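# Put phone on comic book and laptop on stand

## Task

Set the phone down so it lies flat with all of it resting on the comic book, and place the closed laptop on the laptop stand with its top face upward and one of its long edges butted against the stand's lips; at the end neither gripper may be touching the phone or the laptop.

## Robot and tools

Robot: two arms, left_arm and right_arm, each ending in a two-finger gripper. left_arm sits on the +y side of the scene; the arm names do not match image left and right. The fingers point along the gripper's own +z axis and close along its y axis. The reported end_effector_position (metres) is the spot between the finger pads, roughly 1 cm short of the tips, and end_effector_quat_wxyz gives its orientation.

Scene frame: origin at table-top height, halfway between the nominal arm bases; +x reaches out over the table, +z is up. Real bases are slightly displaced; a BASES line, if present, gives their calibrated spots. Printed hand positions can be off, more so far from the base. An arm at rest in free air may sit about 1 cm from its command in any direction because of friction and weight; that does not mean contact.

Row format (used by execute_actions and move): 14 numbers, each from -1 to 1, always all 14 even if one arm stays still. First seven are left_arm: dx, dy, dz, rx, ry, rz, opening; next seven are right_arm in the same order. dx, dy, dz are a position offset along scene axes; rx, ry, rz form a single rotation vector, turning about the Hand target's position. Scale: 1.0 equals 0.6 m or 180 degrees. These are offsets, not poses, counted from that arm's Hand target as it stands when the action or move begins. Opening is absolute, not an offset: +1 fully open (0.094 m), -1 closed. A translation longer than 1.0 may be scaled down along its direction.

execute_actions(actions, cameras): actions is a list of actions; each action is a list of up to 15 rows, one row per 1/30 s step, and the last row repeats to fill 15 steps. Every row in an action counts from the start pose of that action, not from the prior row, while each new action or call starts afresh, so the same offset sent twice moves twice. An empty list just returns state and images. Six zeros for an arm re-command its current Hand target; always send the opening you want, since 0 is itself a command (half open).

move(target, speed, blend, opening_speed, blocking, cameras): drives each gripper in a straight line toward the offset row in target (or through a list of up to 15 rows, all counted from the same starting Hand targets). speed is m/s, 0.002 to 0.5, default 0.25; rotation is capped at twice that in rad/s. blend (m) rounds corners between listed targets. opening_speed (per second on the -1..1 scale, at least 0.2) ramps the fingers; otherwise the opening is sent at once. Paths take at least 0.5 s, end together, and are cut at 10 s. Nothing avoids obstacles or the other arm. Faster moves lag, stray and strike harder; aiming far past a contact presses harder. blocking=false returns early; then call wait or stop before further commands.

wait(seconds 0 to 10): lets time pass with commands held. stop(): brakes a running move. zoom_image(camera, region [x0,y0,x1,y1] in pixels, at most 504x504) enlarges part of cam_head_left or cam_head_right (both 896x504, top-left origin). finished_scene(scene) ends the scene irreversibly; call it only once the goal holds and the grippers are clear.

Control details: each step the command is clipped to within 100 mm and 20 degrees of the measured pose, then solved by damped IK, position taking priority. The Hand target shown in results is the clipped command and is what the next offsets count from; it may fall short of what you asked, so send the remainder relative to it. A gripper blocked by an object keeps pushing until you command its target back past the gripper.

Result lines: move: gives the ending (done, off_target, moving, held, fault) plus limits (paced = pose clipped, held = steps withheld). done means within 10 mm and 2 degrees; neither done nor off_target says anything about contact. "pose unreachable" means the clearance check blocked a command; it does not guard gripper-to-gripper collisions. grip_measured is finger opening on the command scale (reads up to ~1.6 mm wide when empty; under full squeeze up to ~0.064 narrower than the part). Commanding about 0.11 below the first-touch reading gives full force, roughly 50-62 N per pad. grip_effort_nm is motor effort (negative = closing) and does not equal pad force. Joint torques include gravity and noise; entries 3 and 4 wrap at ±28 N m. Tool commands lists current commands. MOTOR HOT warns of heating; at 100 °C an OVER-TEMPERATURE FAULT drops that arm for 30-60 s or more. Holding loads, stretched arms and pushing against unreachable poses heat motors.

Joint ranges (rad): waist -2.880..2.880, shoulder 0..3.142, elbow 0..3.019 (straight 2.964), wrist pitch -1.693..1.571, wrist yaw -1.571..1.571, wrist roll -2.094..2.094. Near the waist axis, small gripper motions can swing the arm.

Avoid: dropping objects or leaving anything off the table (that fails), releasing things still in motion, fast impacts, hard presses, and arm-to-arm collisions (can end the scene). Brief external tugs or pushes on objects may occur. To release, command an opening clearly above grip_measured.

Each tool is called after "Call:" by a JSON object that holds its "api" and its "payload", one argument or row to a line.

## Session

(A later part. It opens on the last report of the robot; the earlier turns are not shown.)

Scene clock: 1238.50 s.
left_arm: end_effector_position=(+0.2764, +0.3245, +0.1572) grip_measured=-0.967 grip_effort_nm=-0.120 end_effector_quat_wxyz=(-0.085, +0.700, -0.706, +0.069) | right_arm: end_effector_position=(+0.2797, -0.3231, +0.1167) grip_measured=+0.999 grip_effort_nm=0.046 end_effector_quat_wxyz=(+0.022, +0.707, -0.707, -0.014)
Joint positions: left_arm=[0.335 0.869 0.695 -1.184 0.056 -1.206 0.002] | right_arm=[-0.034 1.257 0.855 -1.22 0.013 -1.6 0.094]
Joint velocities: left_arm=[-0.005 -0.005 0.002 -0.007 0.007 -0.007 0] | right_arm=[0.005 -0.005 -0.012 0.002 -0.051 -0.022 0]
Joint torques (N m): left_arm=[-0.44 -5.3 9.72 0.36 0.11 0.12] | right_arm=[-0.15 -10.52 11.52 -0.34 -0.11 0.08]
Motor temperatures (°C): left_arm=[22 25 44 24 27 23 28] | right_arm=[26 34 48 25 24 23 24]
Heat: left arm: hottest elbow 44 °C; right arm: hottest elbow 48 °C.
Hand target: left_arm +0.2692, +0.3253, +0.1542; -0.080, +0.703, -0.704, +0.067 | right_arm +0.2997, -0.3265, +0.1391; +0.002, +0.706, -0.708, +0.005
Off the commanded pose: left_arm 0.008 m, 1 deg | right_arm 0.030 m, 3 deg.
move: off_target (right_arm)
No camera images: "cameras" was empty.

Call:
{"api": "move", "payload": {
  "target": [
    [-0.02, 0, 0, 0,0,0,-0.97, 0,0,0,0,0,0,1],
    [-0.02, 0, -0.05, 0,0,0,-0.97, 0,0,0,0,0,0,1]
  ],
  "speed": 0.03
}}

Call:
{"api": "zoom_image", "payload": {
  "camera": "cam_head_right",
  "region": [200, 240, 300, 340]
}}

Call:
{"api": "zoom_image", "payload": {
  "camera": "cam_head_left",
  "region": [190, 250, 290, 350]
}}

Scene clock: 1244.13 s.
left_arm: end_effector_position=(+0.2617, +0.3234, +0.1327) grip_measured=-0.967 grip_effort_nm=-0.120 end_effector_quat_wxyz=(-0.088, +0.699, -0.706, +0.071) | right_arm: end_effector_position=(+0.2797, -0.3231, +0.1167) grip_measured=+0.999 grip_effort_nm=0.051 end_effector_quat_wxyz=(+0.022, +0.707, -0.707, -0.014)
Joint positions: left_arm=[0.357 0.833 0.611 -1.133 0.062 -1.183 0.002] | right_arm=[-0.034 1.257 0.855 -1.22 0.013 -1.6 0.094]
Joint velocities: left_arm=[0.005 -0.024 -0.017 -0.002 -0.095 0.007 -0.002] | right_arm=[-0.015 -0.024 0.012 -0.012 -0.037 -0.037 0]
Joint torques (N m): left_arm=[-0.15 -4.07 9.03 1.11 -0.03 0.07] | right_arm=[-0.15 -10.4 11.55 -0.31 -0.11 0.08]
Motor temperatures (°C): left_arm=[22 25 44 24 27 23 28] | right_arm=[26 34 48 25 24 23 24]
Heat: left arm: hottest elbow 44 °C; right arm: hottest elbow 48 °C.
Hand target: left_arm +0.2571, +0.3253, +0.1244; -0.081, +0.702, -0.704, +0.067 | right_arm +0.2997, -0.3265, +0.1391; +0.002, +0.706, -0.708, +0.005
Off the commanded pose: left_arm 0.010 m, 1 deg | right_arm 0.030 m, 3 deg.
move: off_target (right_arm)

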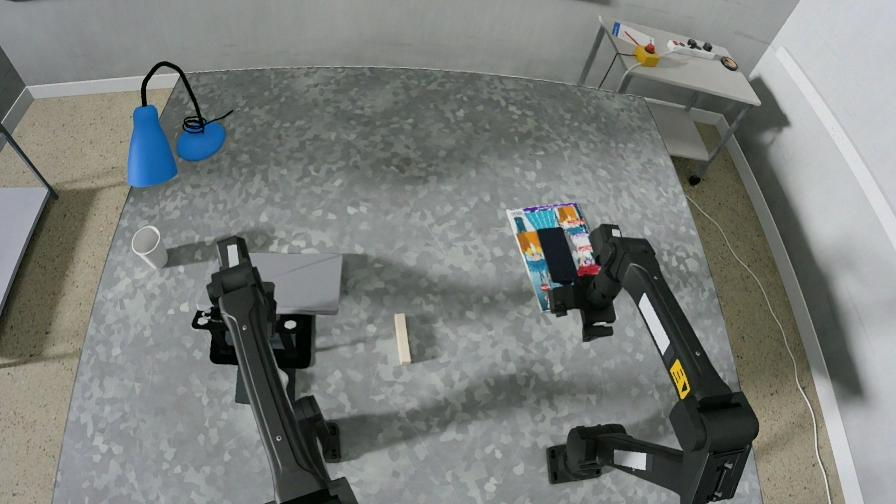

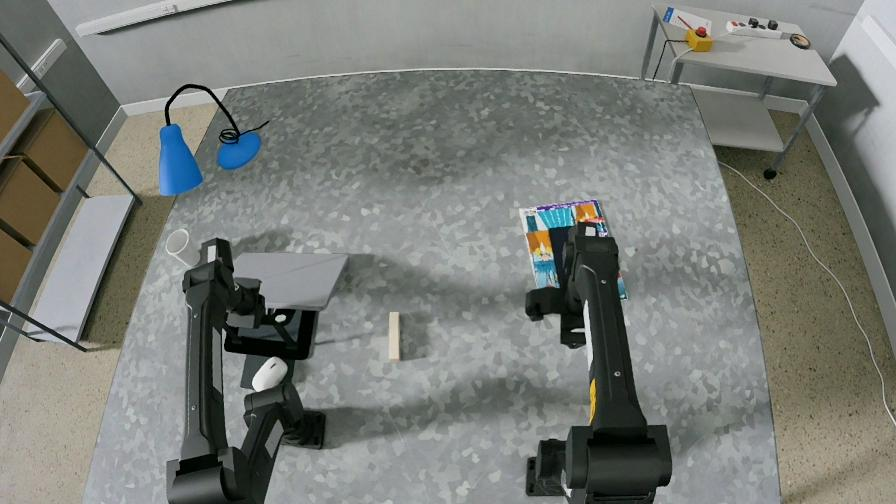

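Scaled by 5.040.

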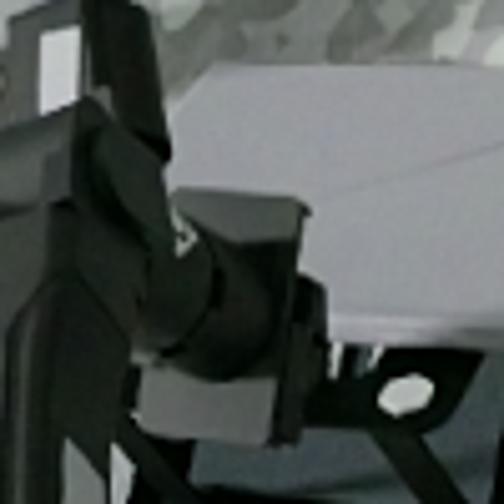

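Scaled by 5.040.

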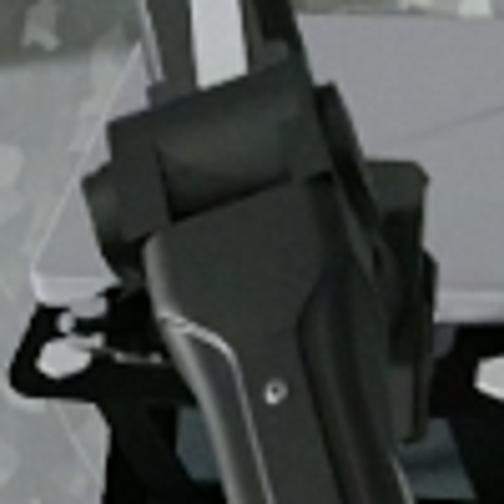

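Call:
{"api": "move", "payload": {
  "target": [
    [0.05, 0, 0.018, 0,0,0,-0.97, 0,0,0,0,0,0,1]
  ],
  "speed": 0.02
}}

Call:
{"api": "zoom_image", "payload": {
  "camera": "cam_head_right",
  "region": [200, 240, 300, 340]
}}

Call:
{"api": "zoom_image", "payload": {
  "camera": "cam_head_left",
  "region": [190, 250, 290, 350]
}}

Scene clock: 1250.77 s.
left_arm: end_effector_position=(+0.2677, +0.3205, +0.1166) grip_measured=-0.967 grip_effort_nm=-0.115 end_effector_quat_wxyz=(-0.061, +0.706, -0.703, +0.061) | right_arm: end_effector_position=(+0.2797, -0.3231, +0.1167) grip_measured=+0.999 grip_effort_nm=0.042 end_effector_quat_wxyz=(+0.022, +0.707, -0.707, -0.014)
Joint positions: left_arm=[0.335 0.909 0.611 -1.111 0.06 -1.218 0.002] | right_arm=[-0.034 1.257 0.855 -1.22 0.013 -1.6 0.094]
Joint velocities: left_arm=[-0.024 -0.005 -0.002 0.007 -0.007 0.022 0] | right_arm=[-0.005 -0.024 -0.002 -0.007 0.037 0.022 0]
Joint torques (N m): left_arm=[-2.32 -4.01 15.31 0.57 -0.25 -0.06] | right_arm=[-0.21 -10.52 11.54 -0.32 -0.11 0.09]
Motor temperatures (°C): left_arm=[22 25 44 24 27 23 28] | right_arm=[26 34 48 25 24 23 24]
Heat: left arm: hottest elbow 44 °C; right arm: hottest elbow 48 °C.
Hand target: left_arm +0.2871, +0.3249, +0.1351; -0.080, +0.702, -0.704, +0.067 | right_arm +0.2997, -0.3265, +0.1391; +0.002, +0.706, -0.708, +0.005
Off the commanded pose: left_arm 0.027 m, 2 deg | right_arm 0.030 m, 3 deg.
move: off_target (left_arm, right_arm)

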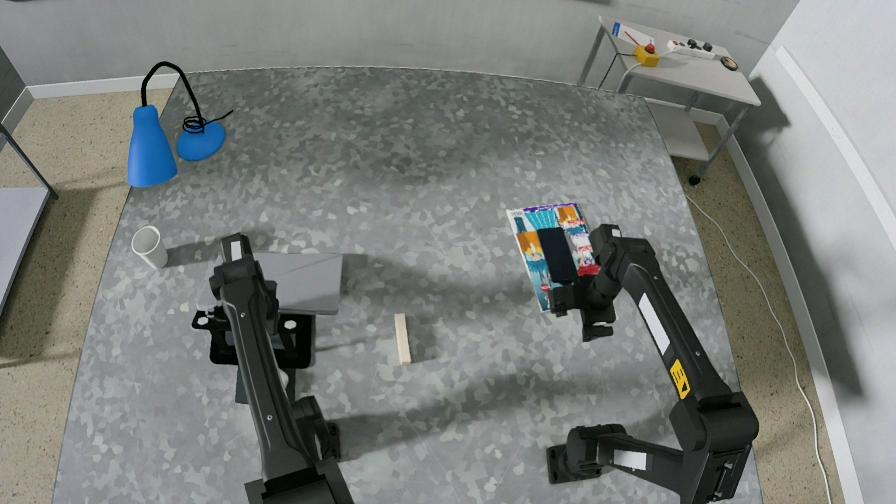

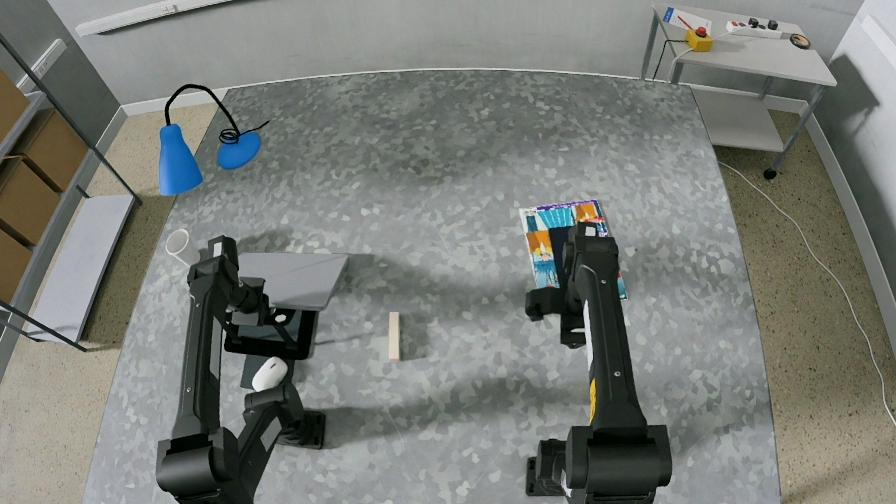

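Scaled by 5.040.

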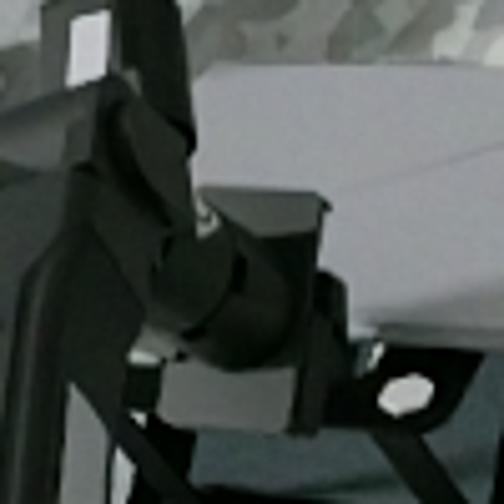

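Scaled by 5.040.

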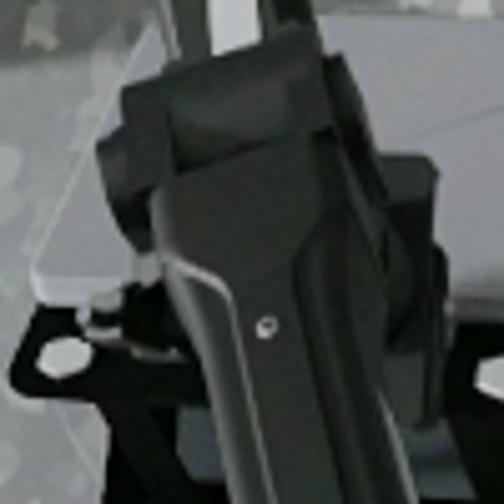

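Call:
{"api": "move", "payload": {
  "target": [
    [0.03, 0, 0.0, 0,0,0,-0.97, 0,0,0,0,0,0,1]
  ],
  "speed": 0.02
}}

Call:
{"api": "zoom_image", "payload": {
  "camera": "cam_head_right",
  "region": [200, 240, 300, 340]
}}

Call:
{"api": "zoom_image", "payload": {
  "camera": "cam_head_left",
  "region": [190, 250, 290, 350]
}}

Scene clock: 1256.23 s.
left_arm: end_effector_position=(+0.2721, +0.3176, +0.1082) grip_measured=-0.967 grip_effort_nm=-0.120 end_effector_quat_wxyz=(-0.045, +0.709, -0.702, +0.051) | right_arm: end_effector_position=(+0.2797, -0.3231, +0.1167) grip_measured=+0.999 grip_effort_nm=0.046 end_effector_quat_wxyz=(+0.022, +0.707, -0.707, -0.014)
Joint positions: left_arm=[0.312 0.959 0.618 -1.104 0.052 -1.243 0.002] | right_arm=[-0.034 1.257 0.855 -1.22 0.013 -1.6 0.094]
Joint velocities: left_arm=[-0.005 0.005 0.007 -0.017 0.022 -0.081 -0.001] | right_arm=[-0.015 -0.005 -0.017 0.002 0.022 0.022 -0.001]
Joint torques (N m): left_arm=[-2.78 -3.84 17.07 1.18 -0.13 -0.02] | right_arm=[-0.09 -10.46 11.55 -0.32 -0.11 0.09]
Motor temperatures (°C): left_arm=[22 25 44 24 27 23 28] | right_arm=[26 34 48 25 24 23 24]
Heat: left arm: hottest elbow 44 °C; right arm: hottest elbow 48 °C.
Hand target: left_arm +0.3050, +0.3246, +0.1350; -0.081, +0.703, -0.704, +0.067 | right_arm +0.2997, -0.3265, +0.1391; +0.002, +0.706, -0.708, +0.005
Off the commanded pose: left_arm 0.043 m, 5 deg | right_arm 0.030 m, 3 deg.
move: off_target (left_arm, right_arm)

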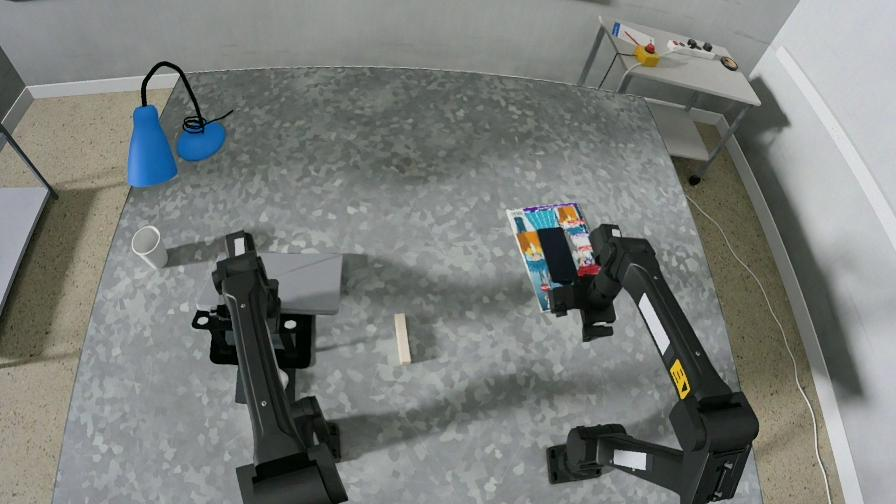

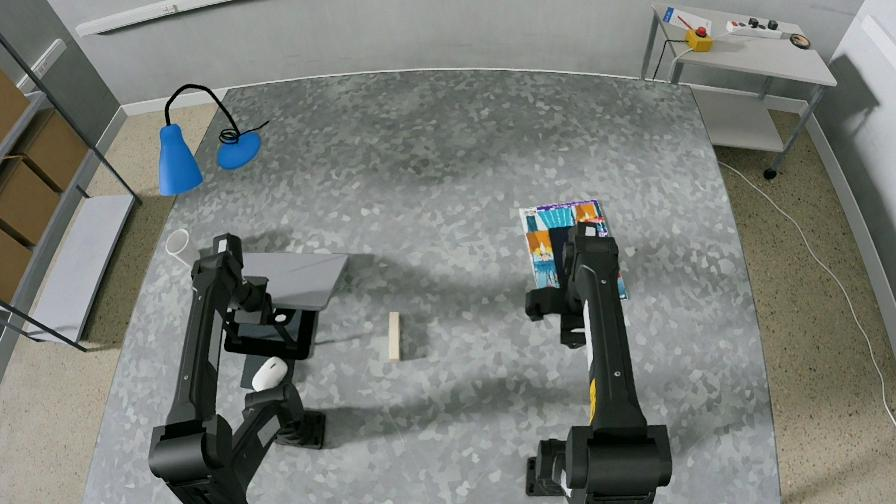

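Scaled by 5.040.

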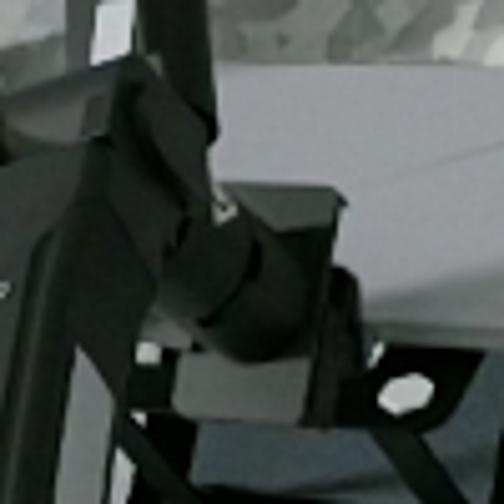

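Scaled by 5.040.

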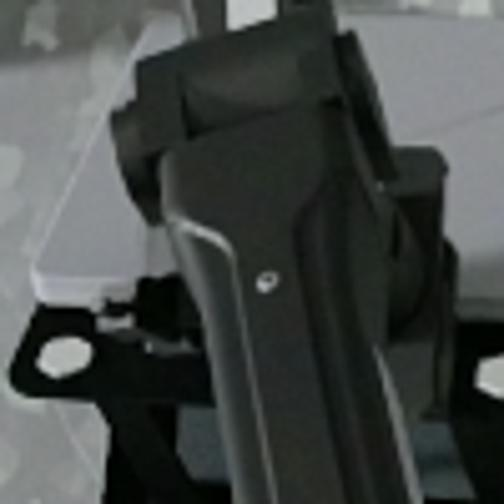

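Call:
{"api": "move", "payload": {
  "target": [
    [-0.025, 0, 0.027, 0,0,0,-0.97, 0,0,0,0,0,0,1]
  ],
  "speed": 0.03,
  "cameras": []
}}

Scene clock: 1263.23 s.
left_arm: end_effector_position=(+0.2694, +0.3167, +0.1195) grip_measured=-0.967 grip_effort_nm=-0.120 end_effector_quat_wxyz=(-0.048, +0.707, -0.703, +0.052) | right_arm: end_effector_position=(+0.2797, -0.3231, +0.1167) grip_measured=+0.999 grip_effort_nm=0.046 end_effector_quat_wxyz=(+0.022, +0.707, -0.707, -0.014)
Joint positions: left_arm=[0.312 0.932 0.634 -1.141 0.052 -1.239 0.002] | right_arm=[-0.034 1.257 0.855 -1.22 0.013 -1.6 0.094]
Joint velocities: left_arm=[0.005 -0.005 0.002 -0.002 0.051 0.022 -0.001] | right_arm=[-0.024 -0.005 -0.017 0.007 0.051 -0.007 0]
Joint torques (N m): left_arm=[-1.79 -5.6 16.73 0.13 -0.05 0.09] | right_arm=[-0.15 -10.52 11.54 -0.34 -0.11 0.08]
Motor temperatures (°C): left_arm=[22 25 44 24 27 23 28] | right_arm=[26 34 48 25 24 23 24]
Heat: left arm: hottest elbow 44 °C; right arm: hottest elbow 48 °C.
Hand target: left_arm +0.2903, +0.3251, +0.1512; -0.081, +0.703, -0.704, +0.067 | right_arm +0.2997, -0.3265, +0.1391; +0.002, +0.706, -0.708, +0.005
Off the commanded pose: left_arm 0.039 m, 4 deg | right_arm 0.030 m, 3 deg.
move: off_target (left_arm, right_arm)
No camera images: "cameras" was empty.

Now forward push at z≈0.122.

Call:
{"api": "move", "payload": {
  "target": [
    [0.05, 0, 0.003, 0,0,0,-0.97, 0,0,0,0,0,0,1]
  ],
  "speed": 0.02
}}

Call:
{"api": "zoom_image", "payload": {
  "camera": "cam_head_right",
  "region": [200, 240, 300, 340]
}}

Call:
{"api": "zoom_image", "payload": {
  "camera": "cam_head_left",
  "region": [190, 250, 290, 350]
}}

Scene clock: 1267.63 s.
left_arm: end_effector_position=(+0.2756, +0.3181, +0.1212) grip_measured=-0.967 grip_effort_nm=-0.115 end_effector_quat_wxyz=(-0.037, +0.712, -0.700, +0.041) | right_arm: end_effector_position=(+0.2797, -0.3231, +0.1167) grip_measured=+0.999 grip_effort_nm=0.056 end_effector_quat_wxyz=(+0.022, +0.707, -0.707, -0.014)
Joint positions: left_arm=[0.302 0.975 0.665 -1.159 0.041 -1.259 0.002] | right_arm=[-0.034 1.257 0.855 -1.22 0.013 -1.6 0.094]
Joint velocities: left_arm=[-0.034 -0.005 -0.007 -0.002 -0.022 -0.022 0] | right_arm=[0.005 0.005 -0.017 -0.007 -0.037 0.066 0]
Joint torques (N m): left_arm=[-3.14 -4.07 18.7 1.52 0.15 -0.07] | right_arm=[-0.15 -10.46 11.55 -0.34 -0.11 0.08]
Motor temperatures (°C): left_arm=[22 25 45 24 27 23 27] | right_arm=[26 34 48 25 24 23 24]
Heat: left arm: hottest elbow 45 °C; right arm: hottest elbow 48 °C.
Hand target: left_arm +0.3203, +0.3246, +0.1530; -0.081, +0.703, -0.704, +0.067 | right_arm +0.2997, -0.3265, +0.1391; +0.002, +0.706, -0.708, +0.005
Off the commanded pose: left_arm 0.055 m, 6 deg | right_arm 0.030 m, 3 deg.
move: off_target (left_arm, right_arm)

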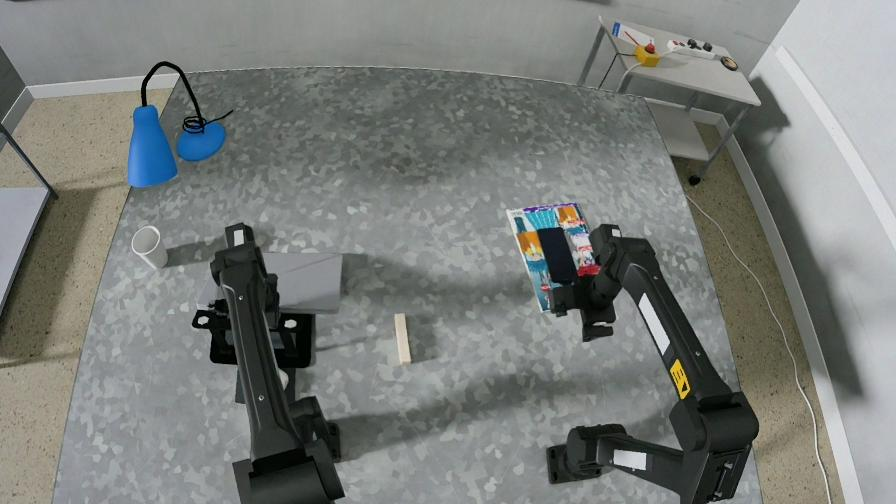

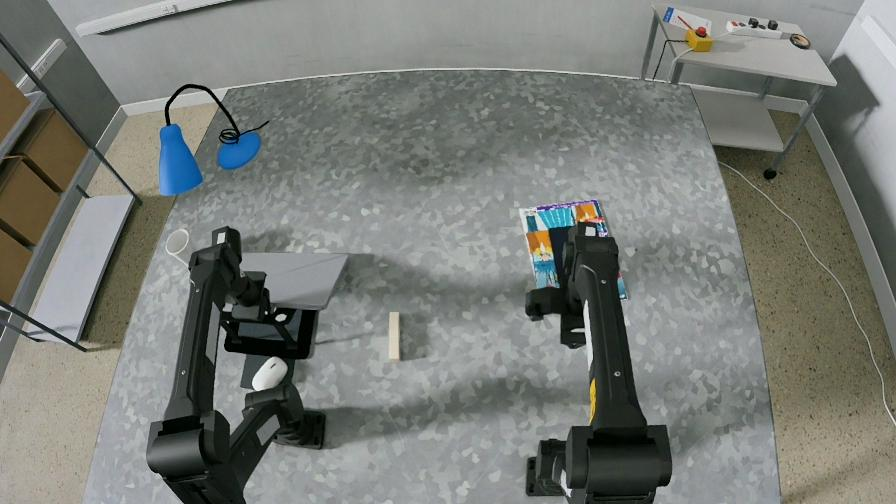

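Scaled by 5.040.

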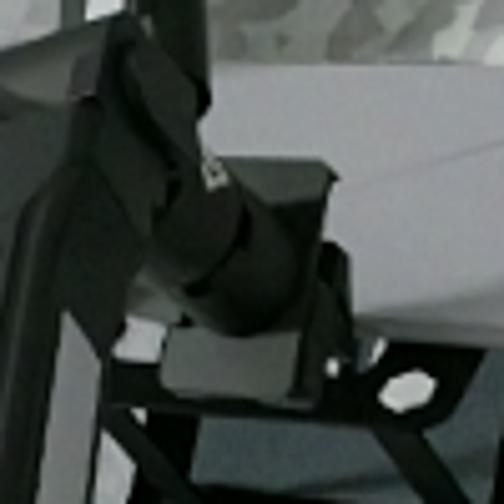

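Scaled by 5.040.

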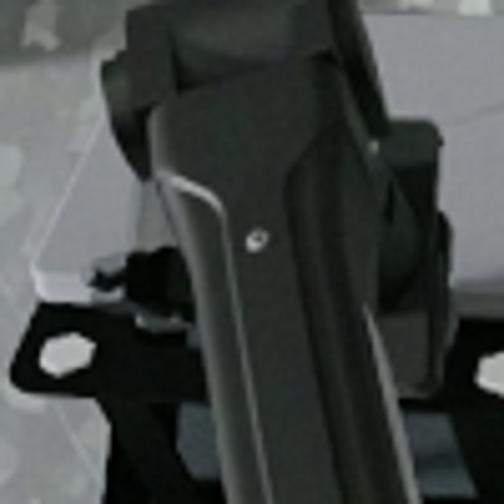

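Call:
{"api": "zoom_image", "payload": {
  "camera": "cam_head_left",
  "region": [190, 290, 240, 340]
}}

Call:
{"api": "zoom_image", "payload": {
  "camera": "cam_head_right",
  "region": [260, 290, 330, 360]
}}

Call:
{"api": "zoom_image", "payload": {
  "camera": "cam_head_left",
  "region": [270, 240, 350, 320]
}}

Scaled by 10.080.

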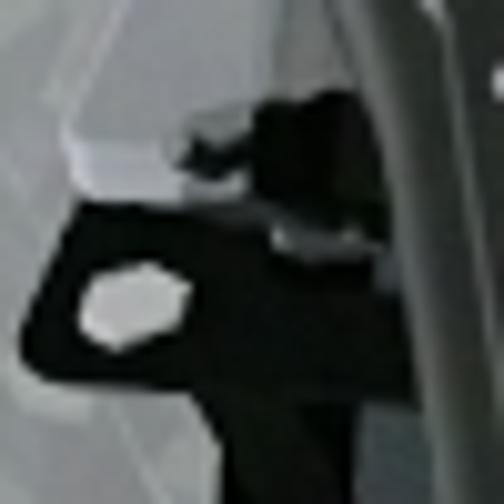

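Scaled by 7.200.

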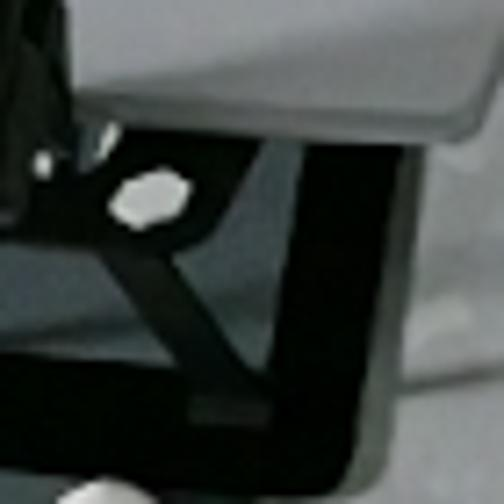

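Scaled by 6.300.

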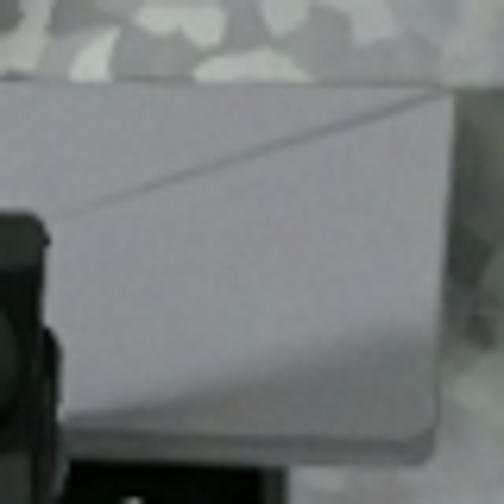

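Call:
{"api": "move", "payload": {
  "target": [
    [0.02, 0, 0.0, 0,0,0,-0.97, 0,0,0,0,0,0,1]
  ],
  "speed": 0.02
}}

Call:
{"api": "zoom_image", "payload": {
  "camera": "cam_head_left",
  "region": [190, 290, 240, 340]
}}

Call:
{"api": "zoom_image", "payload": {
  "camera": "cam_head_right",
  "region": [260, 290, 330, 360]
}}

Call:
{"api": "zoom_image", "payload": {
  "camera": "cam_head_left",
  "region": [270, 240, 350, 320]
}}

Scene clock: 1277.00 s.
left_arm: end_effector_position=(+0.2836, +0.3161, +0.1213) grip_measured=-0.967 grip_effort_nm=-0.115 end_effector_quat_wxyz=(-0.030, +0.712, -0.701, +0.038) | right_arm: end_effector_position=(+0.2797, -0.3231, +0.1167) grip_measured=+0.999 grip_effort_nm=0.046 end_effector_quat_wxyz=(+0.022, +0.707, -0.707, -0.014)
Joint positions: left_arm=[0.284 1.009 0.686 -1.16 0.039 -1.275 0.002] | right_arm=[-0.034 1.257 0.855 -1.22 0.013 -1.6 0.094]
Joint velocities: left_arm=[0.005 -0.005 0.002 -0.007 -0.051 0.022 0] | right_arm=[-0.005 0.015 -0.012 -0.007 0.007 0.022 -0.001]
Joint torques (N m): left_arm=[-3.37 -3.6 18.63 2.02 0.1 -0.07] | right_arm=[-0.21 -10.46 11.54 -0.31 -0.11 0.09]
Motor temperatures (°C): left_arm=[22 25 46 24 27 23 27] | right_arm=[26 34 48 25 24 23 24]
Heat: left arm: hottest elbow 46 °C; right arm: hottest elbow 48 °C.
Hand target: left_arm +0.3323, +0.3244, +0.1530; -0.081, +0.702, -0.704, +0.067 | right_arm +0.2997, -0.3265, +0.1391; +0.002, +0.706, -0.708, +0.005
Off the commanded pose: left_arm 0.059 m, 7 deg | right_arm 0.030 m, 3 deg.
move: off_target (left_arm, right_arm)

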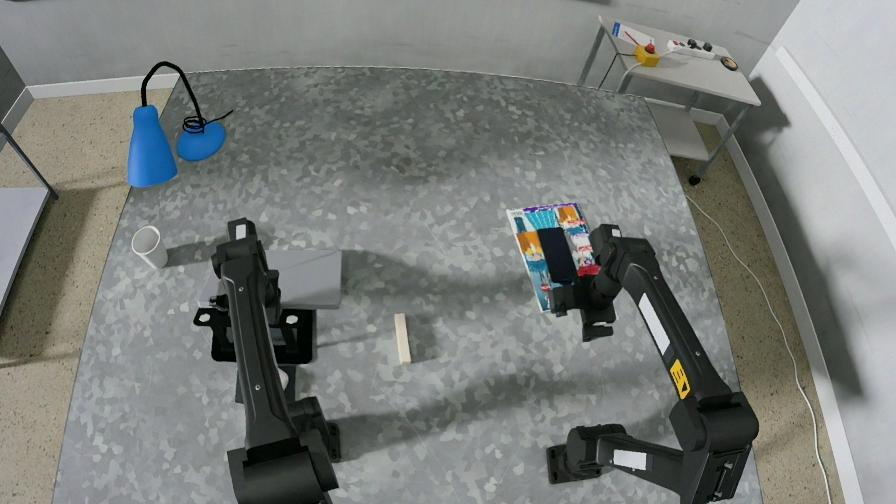

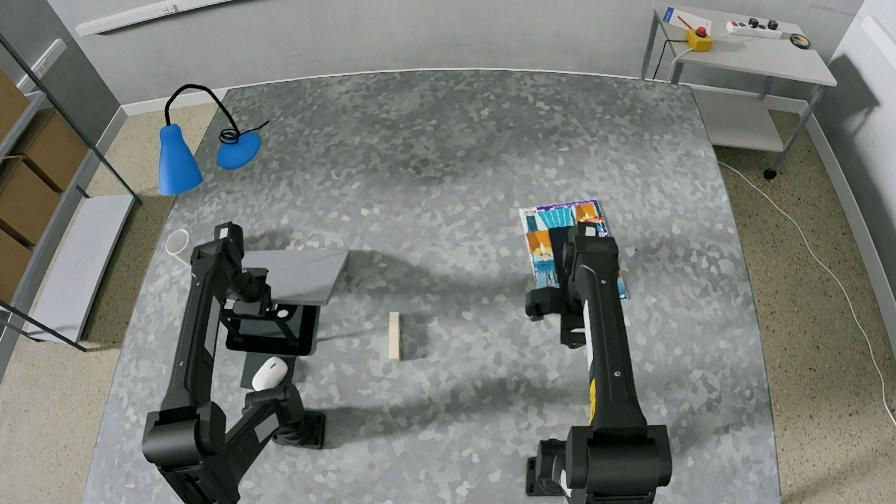

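Scaled by 10.080.

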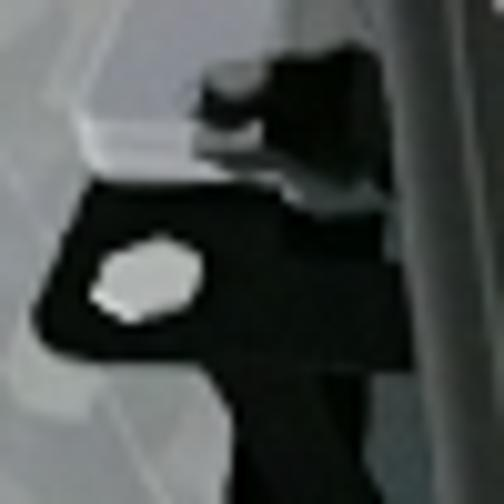

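Scaled by 7.200.

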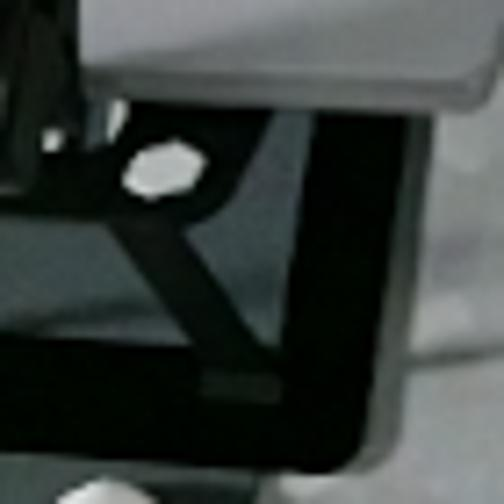

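Scaled by 6.300.

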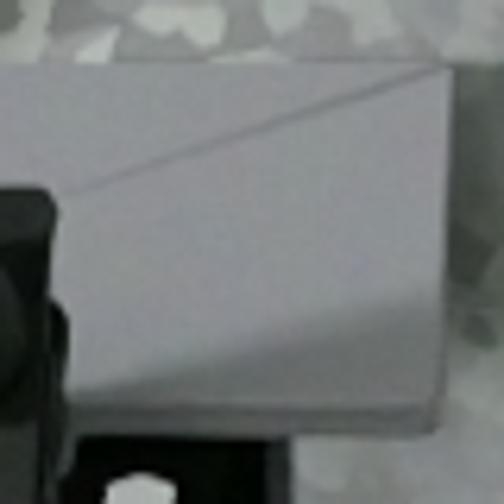

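Call:
{"api": "move", "payload": {
  "target": [
    [-0.09, 0, 0.0, 0,0,0,-0.97, 0,0,0,0,0,0,1],
    [-0.13, 0, 0.1, 0,0,0,-0.97, 0,0,0,0,0,0,1],
    [-0.13, 0, 0.25, 0,0,0,-0.97, 0,0,0,0,0,0,1]
  ],
  "speed": 0.06
}}

Call:
{"api": "zoom_image", "payload": {
  "camera": "cam_head_left",
  "region": [150, 220, 370, 400]
}}

Call:
{"api": "zoom_image", "payload": {
  "camera": "cam_head_right",
  "region": [170, 220, 390, 400]
}}

Scene clock: 1285.57 s.
left_arm: end_effector_position=(+0.2456, +0.3194, +0.2753) grip_measured=-0.967 grip_effort_nm=-0.110 end_effector_quat_wxyz=(-0.058, +0.702, -0.707, +0.057) | right_arm: end_effector_position=(+0.2797, -0.3231, +0.1167) grip_measured=+0.999 grip_effort_nm=0.046 end_effector_quat_wxyz=(+0.022, +0.707, -0.707, -0.014)
Joint positions: left_arm=[0.366 0.82 0.989 -1.59 0.061 -1.174 0.002] | right_arm=[-0.034 1.257 0.855 -1.22 0.013 -1.6 0.094]
Joint velocities: left_arm=[-0.005 -0.015 -0.007 0.002 -0.051 -0.066 -0.001] | right_arm=[-0.005 -0.015 -0.017 -0.012 0.022 -0.037 -0.001]
Joint torques (N m): left_arm=[-0.62 -2.73 16.98 0.31 0.1 0.13] | right_arm=[-0.09 -10.58 11.55 -0.32 -0.11 0.08]
Motor temperatures (°C): left_arm=[22 25 47 24 27 23 27] | right_arm=[26 34 48 25 24 23 24]
Heat: left arm: hottest elbow 47 °C; right arm: hottest elbow 48 °C.
Hand target: left_arm +0.2557, +0.3270, +0.3033; -0.081, +0.702, -0.704, +0.067 | right_arm +0.2997, -0.3265, +0.1391; +0.002, +0.706, -0.708, +0.005
Off the commanded pose: left_arm 0.029 m, 3 deg | right_arm 0.030 m, 3 deg.
move: off_target (left_arm, right_arm)

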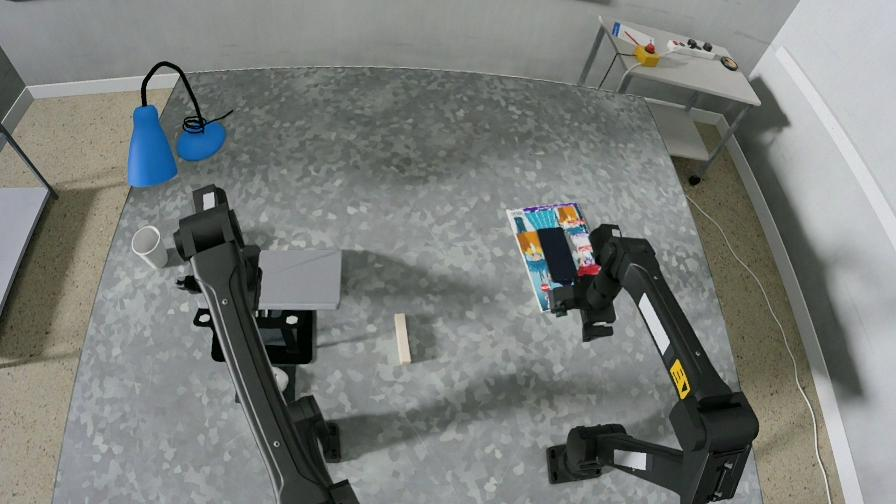

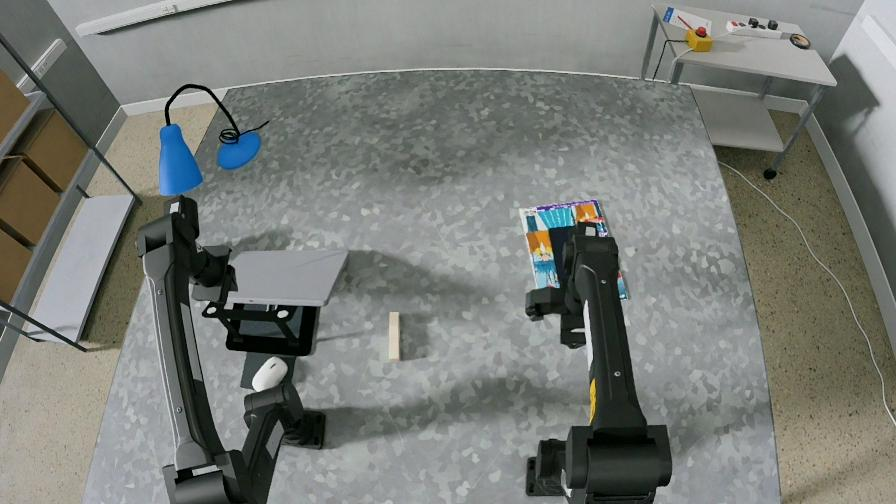

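Scaled by 2.291.

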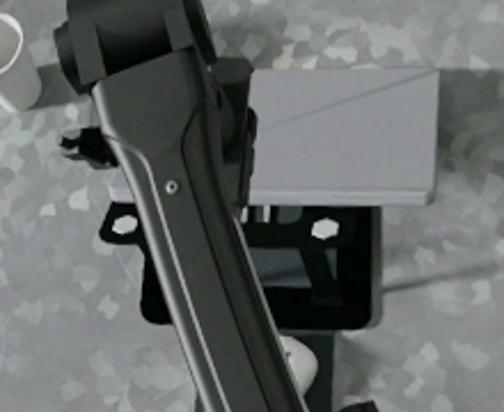

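Scaled by 2.291.

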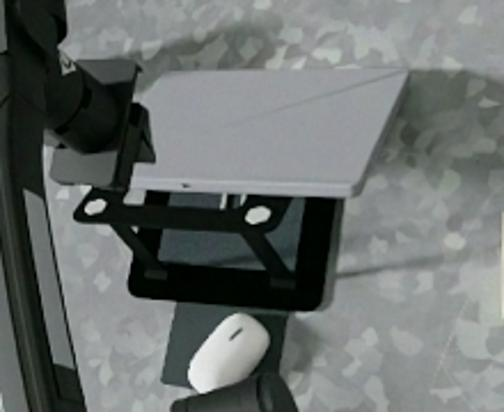

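Call:
{"api": "finished_scene", "payload": {
  "scene": 1
}}

The scene is finished.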